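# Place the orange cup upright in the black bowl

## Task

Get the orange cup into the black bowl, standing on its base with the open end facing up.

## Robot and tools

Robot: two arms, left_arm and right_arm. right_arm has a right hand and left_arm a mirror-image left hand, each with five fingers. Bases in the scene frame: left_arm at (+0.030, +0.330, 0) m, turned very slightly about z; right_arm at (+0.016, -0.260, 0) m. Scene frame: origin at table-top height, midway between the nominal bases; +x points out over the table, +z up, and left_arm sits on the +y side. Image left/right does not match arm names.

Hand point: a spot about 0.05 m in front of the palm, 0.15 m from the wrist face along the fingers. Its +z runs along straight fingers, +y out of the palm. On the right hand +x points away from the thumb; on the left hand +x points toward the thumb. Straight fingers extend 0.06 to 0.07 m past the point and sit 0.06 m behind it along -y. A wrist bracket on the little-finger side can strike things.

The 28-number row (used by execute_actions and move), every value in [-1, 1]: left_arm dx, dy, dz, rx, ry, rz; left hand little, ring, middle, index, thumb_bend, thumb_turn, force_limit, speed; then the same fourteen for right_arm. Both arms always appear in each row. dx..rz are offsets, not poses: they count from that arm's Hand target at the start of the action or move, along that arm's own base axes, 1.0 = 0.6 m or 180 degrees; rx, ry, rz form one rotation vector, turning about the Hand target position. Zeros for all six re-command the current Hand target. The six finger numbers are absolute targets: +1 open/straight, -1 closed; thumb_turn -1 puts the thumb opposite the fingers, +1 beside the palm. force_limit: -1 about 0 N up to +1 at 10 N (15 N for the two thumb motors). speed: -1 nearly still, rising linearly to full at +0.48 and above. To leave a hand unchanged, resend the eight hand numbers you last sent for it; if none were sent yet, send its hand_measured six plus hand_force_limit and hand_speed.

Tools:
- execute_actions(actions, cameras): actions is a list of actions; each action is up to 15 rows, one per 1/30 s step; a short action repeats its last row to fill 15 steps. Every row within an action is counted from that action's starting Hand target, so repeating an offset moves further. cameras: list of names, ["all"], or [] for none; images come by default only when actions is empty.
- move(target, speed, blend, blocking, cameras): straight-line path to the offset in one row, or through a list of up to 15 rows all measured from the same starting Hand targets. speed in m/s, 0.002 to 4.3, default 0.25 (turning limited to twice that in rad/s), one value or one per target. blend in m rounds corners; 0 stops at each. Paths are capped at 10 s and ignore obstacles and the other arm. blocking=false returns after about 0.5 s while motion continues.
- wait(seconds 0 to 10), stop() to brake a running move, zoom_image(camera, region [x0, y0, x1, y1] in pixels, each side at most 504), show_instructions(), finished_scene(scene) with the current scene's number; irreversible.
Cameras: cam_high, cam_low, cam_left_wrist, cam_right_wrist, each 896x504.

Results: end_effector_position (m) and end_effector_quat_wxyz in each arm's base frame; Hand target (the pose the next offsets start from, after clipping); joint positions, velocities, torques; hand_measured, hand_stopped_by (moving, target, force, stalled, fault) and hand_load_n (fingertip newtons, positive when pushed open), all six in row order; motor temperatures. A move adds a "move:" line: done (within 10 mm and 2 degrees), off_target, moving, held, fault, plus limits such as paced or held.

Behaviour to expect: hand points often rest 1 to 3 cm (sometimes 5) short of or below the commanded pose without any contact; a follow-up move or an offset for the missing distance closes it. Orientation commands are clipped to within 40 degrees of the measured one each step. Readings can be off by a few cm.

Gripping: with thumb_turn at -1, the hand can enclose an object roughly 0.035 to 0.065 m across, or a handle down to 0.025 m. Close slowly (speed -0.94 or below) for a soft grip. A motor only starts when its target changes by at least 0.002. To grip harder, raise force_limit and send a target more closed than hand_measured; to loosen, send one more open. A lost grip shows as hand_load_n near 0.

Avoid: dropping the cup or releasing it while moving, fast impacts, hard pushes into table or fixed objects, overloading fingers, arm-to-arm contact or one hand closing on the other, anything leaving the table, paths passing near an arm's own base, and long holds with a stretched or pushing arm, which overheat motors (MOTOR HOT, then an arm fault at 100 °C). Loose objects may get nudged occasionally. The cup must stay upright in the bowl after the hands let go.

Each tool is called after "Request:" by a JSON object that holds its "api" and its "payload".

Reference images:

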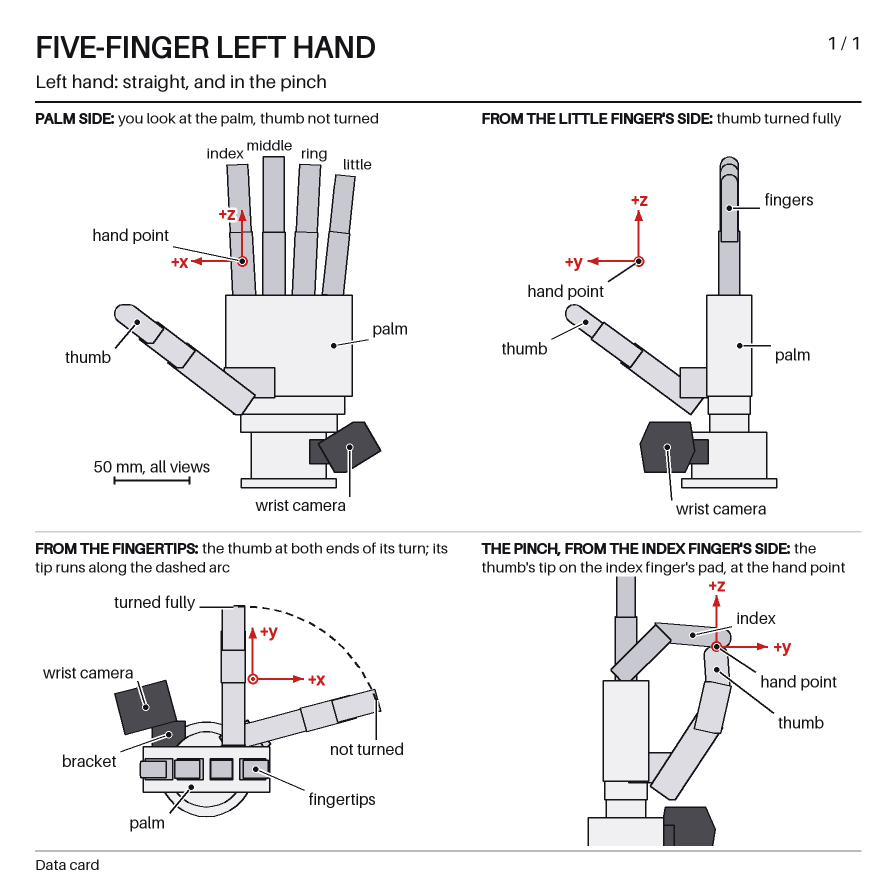

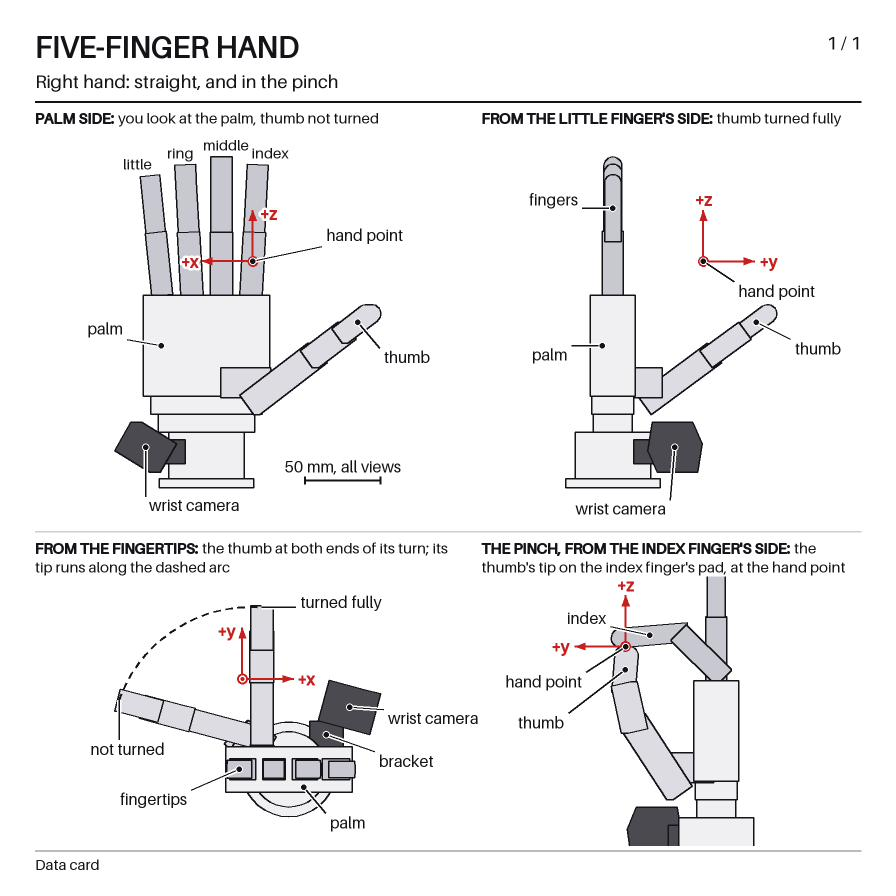

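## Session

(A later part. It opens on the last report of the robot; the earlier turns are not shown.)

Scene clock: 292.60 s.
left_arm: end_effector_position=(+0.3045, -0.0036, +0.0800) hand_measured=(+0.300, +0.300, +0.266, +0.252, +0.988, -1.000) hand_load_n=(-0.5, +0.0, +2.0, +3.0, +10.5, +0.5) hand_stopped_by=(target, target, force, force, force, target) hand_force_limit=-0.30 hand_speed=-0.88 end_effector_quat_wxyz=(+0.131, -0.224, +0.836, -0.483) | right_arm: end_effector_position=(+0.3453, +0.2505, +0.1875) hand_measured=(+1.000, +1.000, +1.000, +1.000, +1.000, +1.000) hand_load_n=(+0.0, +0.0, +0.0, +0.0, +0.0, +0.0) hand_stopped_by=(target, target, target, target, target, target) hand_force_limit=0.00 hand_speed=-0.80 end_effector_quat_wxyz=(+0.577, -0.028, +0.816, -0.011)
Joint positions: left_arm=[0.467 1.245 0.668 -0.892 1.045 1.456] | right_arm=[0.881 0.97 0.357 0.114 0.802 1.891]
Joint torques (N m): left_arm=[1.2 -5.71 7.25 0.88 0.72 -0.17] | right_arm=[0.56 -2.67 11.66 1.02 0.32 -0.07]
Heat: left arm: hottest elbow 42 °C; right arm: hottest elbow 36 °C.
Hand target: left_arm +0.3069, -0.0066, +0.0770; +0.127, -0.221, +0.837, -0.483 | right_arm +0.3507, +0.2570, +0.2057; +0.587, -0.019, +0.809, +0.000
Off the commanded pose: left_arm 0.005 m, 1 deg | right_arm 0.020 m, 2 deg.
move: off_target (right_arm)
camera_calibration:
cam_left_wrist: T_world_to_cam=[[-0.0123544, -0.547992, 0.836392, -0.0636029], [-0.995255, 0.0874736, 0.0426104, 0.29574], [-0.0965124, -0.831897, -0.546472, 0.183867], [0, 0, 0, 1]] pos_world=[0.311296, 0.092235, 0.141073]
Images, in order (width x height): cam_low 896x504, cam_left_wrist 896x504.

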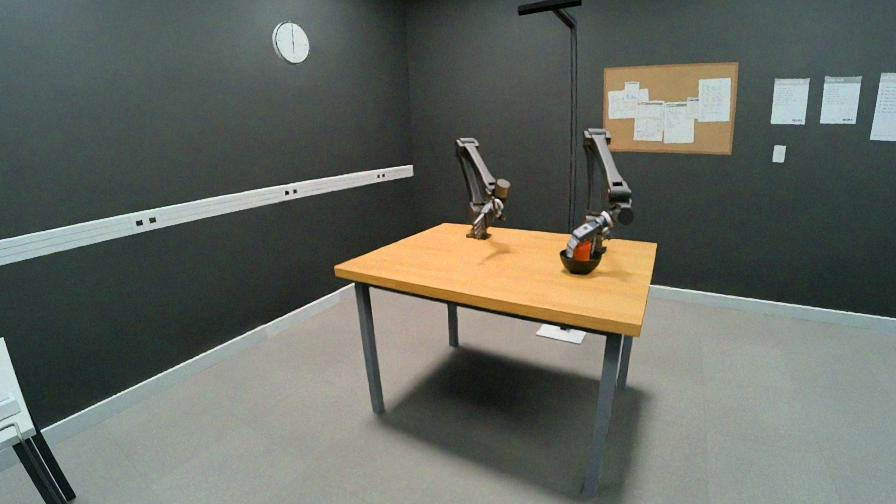

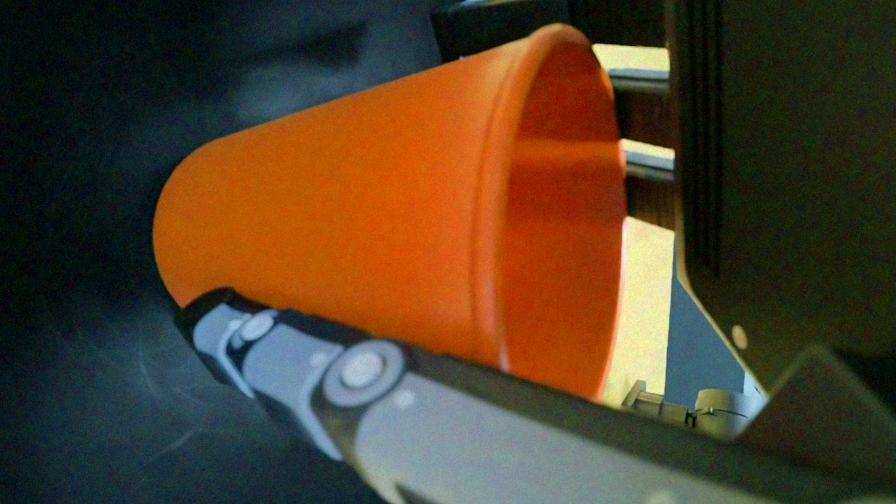

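Request:
{"api": "move", "payload": {"target": [[0,0,0,0,0,0,0.0,0.3,-0.1,-0.1,0.2,-1,-0.3,-0.5,0,0,0,0,0,0,1,1,1,1,1,1,0,-0.8],[0,0,-0.0217,0,0,0,0.0,0.3,-0.1,-0.1,0.2,-1,-0.3,-0.5,0,0,0,0,0,0,1,1,1,1,1,1,0,-0.8]], "speed": 0.04, "cameras": ["cam_left_wrist","cam_low"]}}

Request:
{"api": "zoom_image", "payload": {"camera": "cam_low", "region": [540, 200, 620, 280]}}

Scene clock: 309.50 s.
left_arm: end_effector_position=(+0.3066, -0.0042, +0.0747) hand_measured=(+0.000, +0.300, +0.266, +0.252, +0.988, -1.000) hand_load_n=(+0.0, +0.0, +2.0, +3.0, +10.5, +2.0) hand_stopped_by=(target, target, force, force, force, target) hand_force_limit=-0.30 hand_speed=-0.50 end_effector_quat_wxyz=(+0.133, -0.226, +0.834, -0.485) | right_arm: end_effector_position=(+0.3453, +0.2505, +0.1875) hand_measured=(+1.000, +1.000, +1.000, +1.000, +1.000, +1.000) hand_load_n=(+0.0, +0.0, -0.5, +0.0, +0.0, +0.0) hand_stopped_by=(target, target, target, target, target, target) hand_force_limit=0.00 hand_speed=-0.80 end_effector_quat_wxyz=(+0.577, -0.028, +0.816, -0.011)
Joint positions: left_arm=[0.466 1.256 0.657 -0.855 1.051 1.439] | right_arm=[0.881 0.97 0.357 0.114 0.802 1.891]
Joint torques (N m): left_arm=[0.97 -4.37 6.38 1.22 0.46 0] | right_arm=[0.62 -2.61 11.62 1.05 0.32 -0.07]
Heat: left arm: hottest elbow 41 °C; right arm: hottest elbow 36 °C.
Hand target: left_arm +0.3070, -0.0066, +0.0640; +0.127, -0.221, +0.838, -0.483 | right_arm +0.3507, +0.2570, +0.2057; +0.587, -0.019, +0.809, +0.000
Off the commanded pose: left_arm 0.011 m, 1 deg | right_arm 0.020 m, 2 deg.
move: off_target (left_arm, right_arm)
camera_calibration:
cam_left_wrist: T_world_to_cam=[[-0.0115706, -0.543255, 0.839488, -0.0599136], [-0.995918, 0.0814164, 0.0389601, 0.298577], [-0.0895133, -0.83561, -0.54198, 0.178276], [0, 0, 0, 1]] pos_world=[0.312623, 0.0921119, 0.135286]
Images, in order (width x height): cam_low 896x504, cam_left_wrist 896x504.

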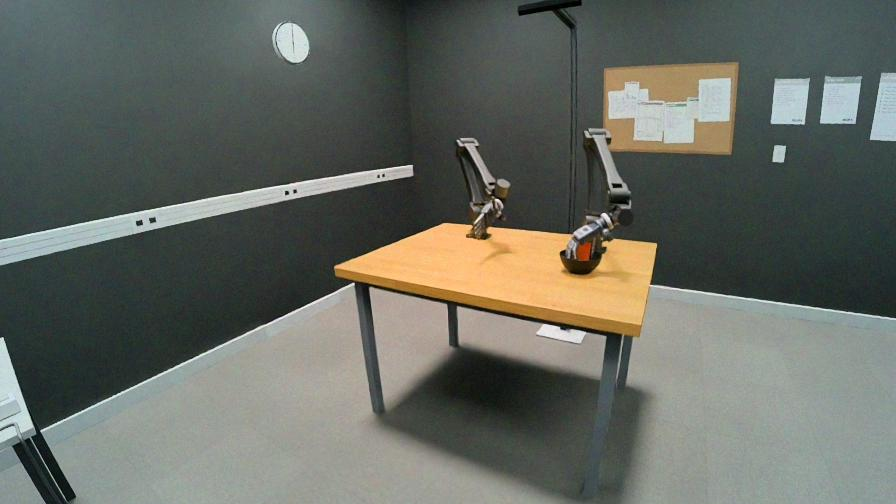

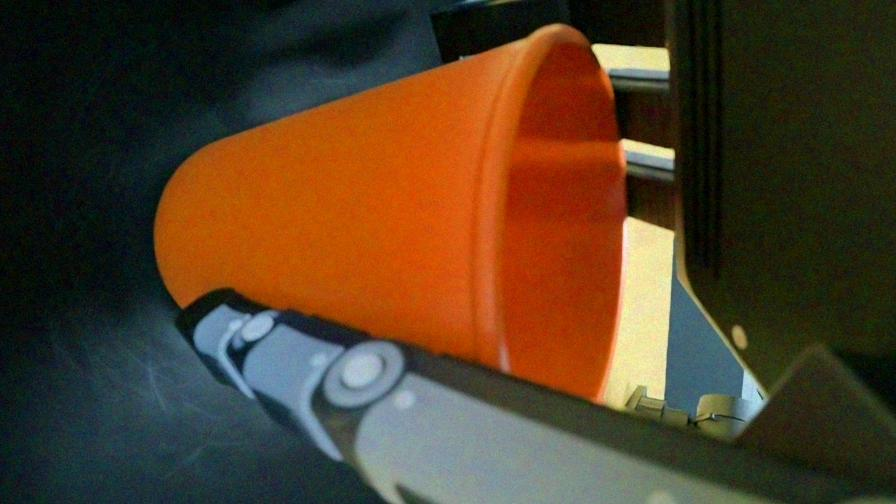

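Scaled by 6.300.

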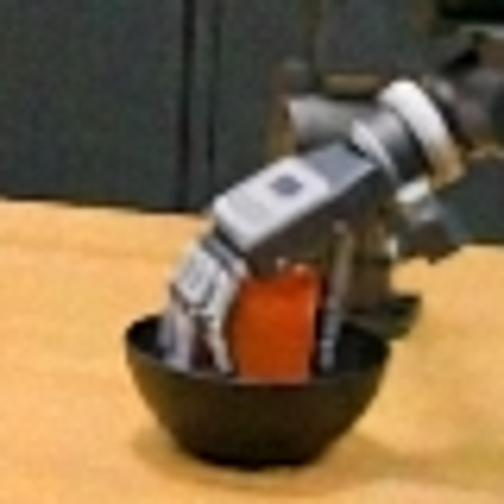

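Request:
{"api": "move", "payload": {"target": [[0,0,0.02,0,0,0,0.0,0.3,0.45,0.45,1,-1,-0.3,-0.88,0,0,0,0,0,0,1,1,1,1,1,1,0,-0.8]], "speed": 0.04, "cameras": ["cam_left_wrist"]}}

Scene clock: 325.53 s.
left_arm: end_effector_position=(+0.3051, -0.0041, +0.0741) hand_measured=(+0.000, +0.300, +0.450, +0.450, +1.000, -1.000) hand_load_n=(+0.0, +0.0, +0.0, +0.0, +0.0, +0.0) hand_stopped_by=(target, target, target, target, target, target) hand_force_limit=-0.30 hand_speed=-0.88 end_effector_quat_wxyz=(+0.130, -0.228, +0.835, -0.484) | right_arm: end_effector_position=(+0.3453, +0.2505, +0.1875) hand_measured=(+1.000, +1.000, +1.000, +1.000, +1.000, +1.000) hand_load_n=(+0.0, +0.0, +0.0, +0.0, -0.5, +0.0) hand_stopped_by=(target, target, target, target, target, target) hand_force_limit=0.00 hand_speed=-0.80 end_effector_quat_wxyz=(+0.577, -0.028, +0.816, -0.011)
Joint positions: left_arm=[0.466 1.256 0.657 -0.861 1.046 1.439] | right_arm=[0.881 0.97 0.357 0.114 0.802 1.891]
Joint torques (N m): left_arm=[0.97 -6.01 7.83 0.02 0.7 -0.03] | right_arm=[0.62 -2.67 11.62 1.03 0.32 -0.07]
Heat: left arm: hottest elbow 40 °C; right arm: hottest elbow 36 °C.
Hand target: left_arm +0.3070, -0.0066, +0.0760; +0.127, -0.221, +0.838, -0.483 | right_arm +0.3507, +0.2570, +0.2057; +0.587, -0.019, +0.809, +0.000
Off the commanded pose: left_arm 0.004 m, 1 deg | right_arm 0.020 m, 2 deg.
move: off_target (right_arm)
camera_calibration:
cam_left_wrist: T_world_to_cam=[[-0.00460507, -0.544951, 0.838455, -0.0613876], [-0.995646, 0.0805609, 0.0468919, 0.296514], [-0.0931005, -0.834589, -0.54295, 0.179076], [0, 0, 0, 1]] pos_world=[0.311612, 0.0921137, 0.134796]
Images, in order (width x height): cam_left_wrist 896x504.

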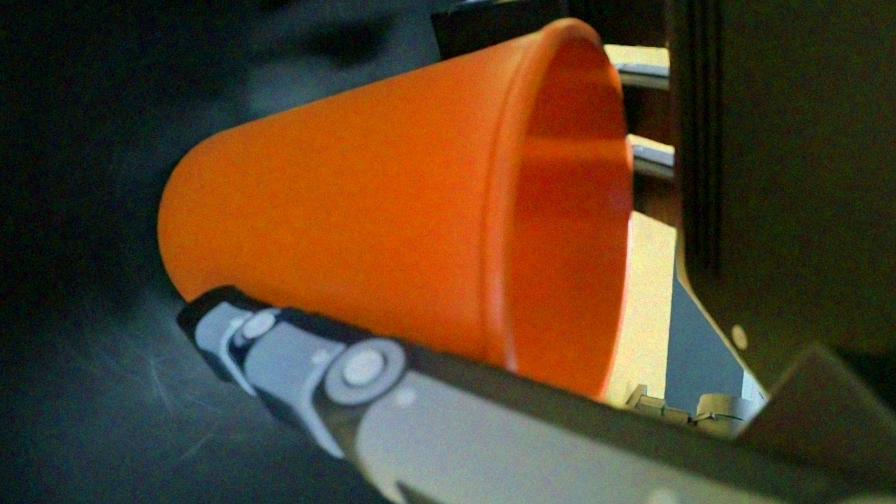

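Request:
{"api": "move", "payload": {"target": [[0,0,0,0,0,0,0.6,0.6,0.7,0.7,1,1,-0.3,-0.6,0,0,0,0,0,0,1,1,1,1,1,1,0,-0.8],[0.005,-0.012,0.22,0,0,0,0.6,0.6,0.7,0.7,1,1,-0.3,-0.6,0,0,0,0,0,0,1,1,1,1,1,1,0,-0.8]], "speed": [0.05,0.2], "cameras": ["cam_left_wrist","cam_low","cam_high"]}}

Request:
{"api": "zoom_image", "payload": {"camera": "cam_low", "region": [530, 190, 630, 290]}}

Scene clock: 338.53 s.
left_arm: end_effector_position=(+0.2993, -0.0159, +0.1909) hand_measured=(+0.600, +0.600, +0.700, +0.700, +1.000, +1.000) hand_load_n=(+0.0, +0.0, +0.0, +0.0, +0.0, +0.0) hand_stopped_by=(target, target, target, target, target, target) hand_force_limit=-0.30 hand_speed=-0.60 end_effector_quat_wxyz=(+0.114, -0.235, +0.834, -0.487) | right_arm: end_effector_position=(+0.3453, +0.2505, +0.1875) hand_measured=(+1.000, +1.000, +1.000, +1.000, +1.000, +1.000) hand_load_n=(-0.5, +0.0, +0.0, +0.0, +0.0, +0.0) hand_stopped_by=(target, target, target, target, target, target) hand_force_limit=0.00 hand_speed=-0.80 end_effector_quat_wxyz=(+0.577, -0.028, +0.816, -0.011)
Joint positions: left_arm=[0.437 1.092 0.867 -1.23 1.043 1.392] | right_arm=[0.881 0.97 0.357 0.114 0.802 1.891]
Joint torques (N m): left_arm=[1.44 -5.42 12.19 -0.06 0.7 -0.11] | right_arm=[0.56 -2.73 11.64 1.02 0.33 -0.06]
Heat: left arm: hottest elbow 40 °C; right arm: hottest elbow 36 °C.
Hand target: left_arm +0.3099, -0.0138, +0.2079; +0.127, -0.221, +0.838, -0.483 | right_arm +0.3507, +0.2570, +0.2057; +0.587, -0.019, +0.809, +0.000
Off the commanded pose: left_arm 0.020 m, 2 deg | right_arm 0.020 m, 2 deg.
move: off_target (left_arm, right_arm)
camera_calibration:
cam_left_wrist: T_world_to_cam=[[0.0201609, -0.531984, 0.846514, -0.174627], [-0.993199, 0.0864533, 0.0779852, 0.279545], [-0.114671, -0.842329, -0.526623, 0.235259], [0, 0, 0, 1]] pos_world=[0.308142, 0.0810988, 0.249917]
Images, in order (width x height): cam_high 896x504, cam_low 896x504, cam_left_wrist 896x504.

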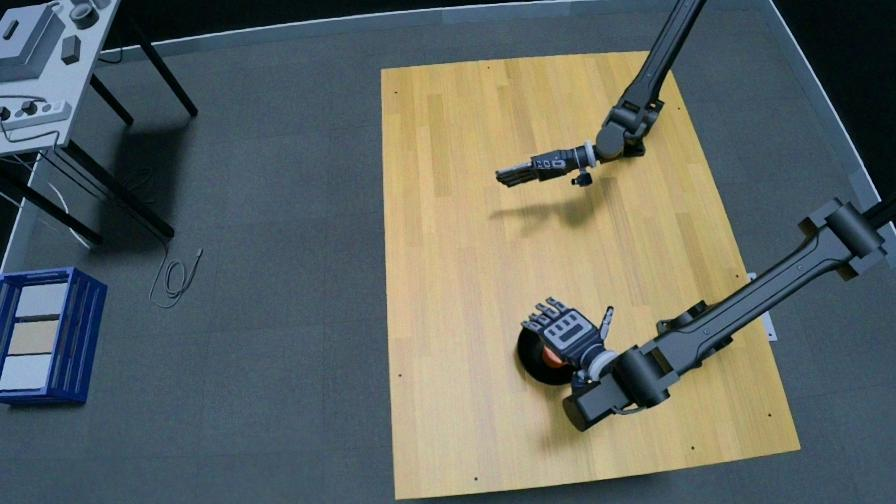

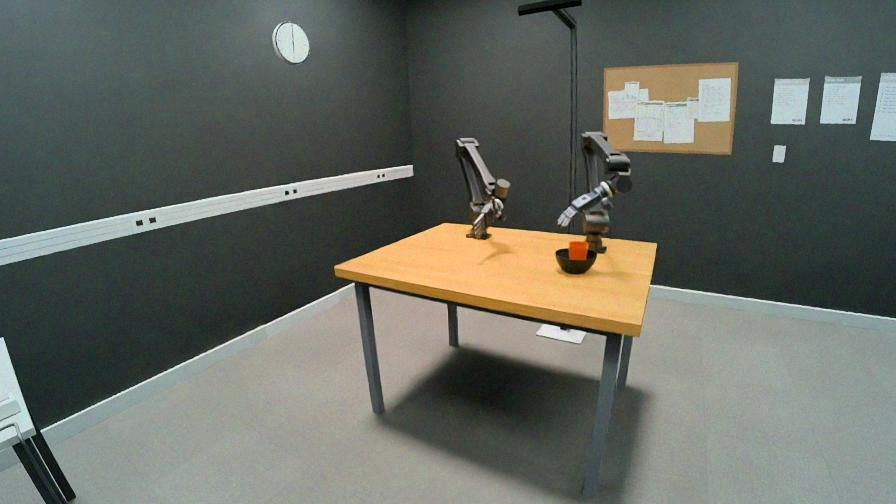

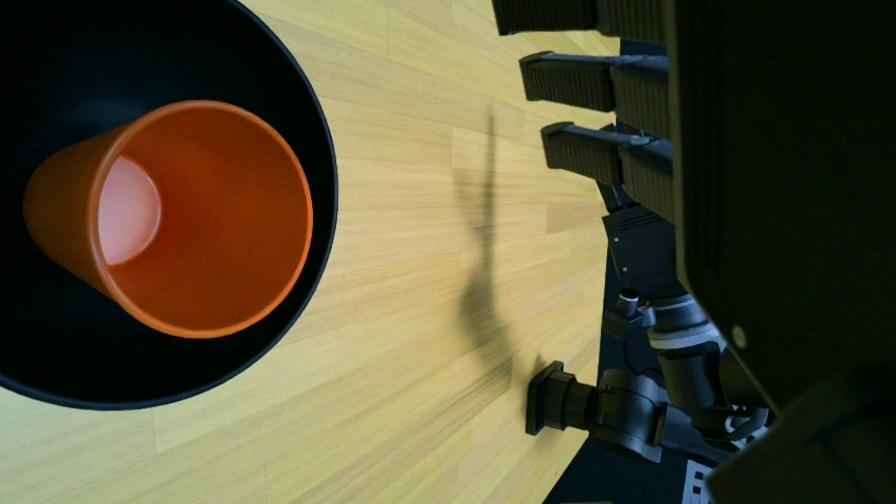

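Scaled by 5.040.

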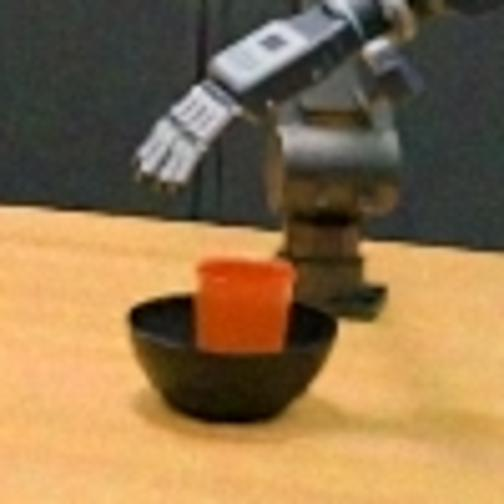

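Request:
{"api": "finished_scene", "payload": {"scene": 2}}

The scene is finished: the task was done.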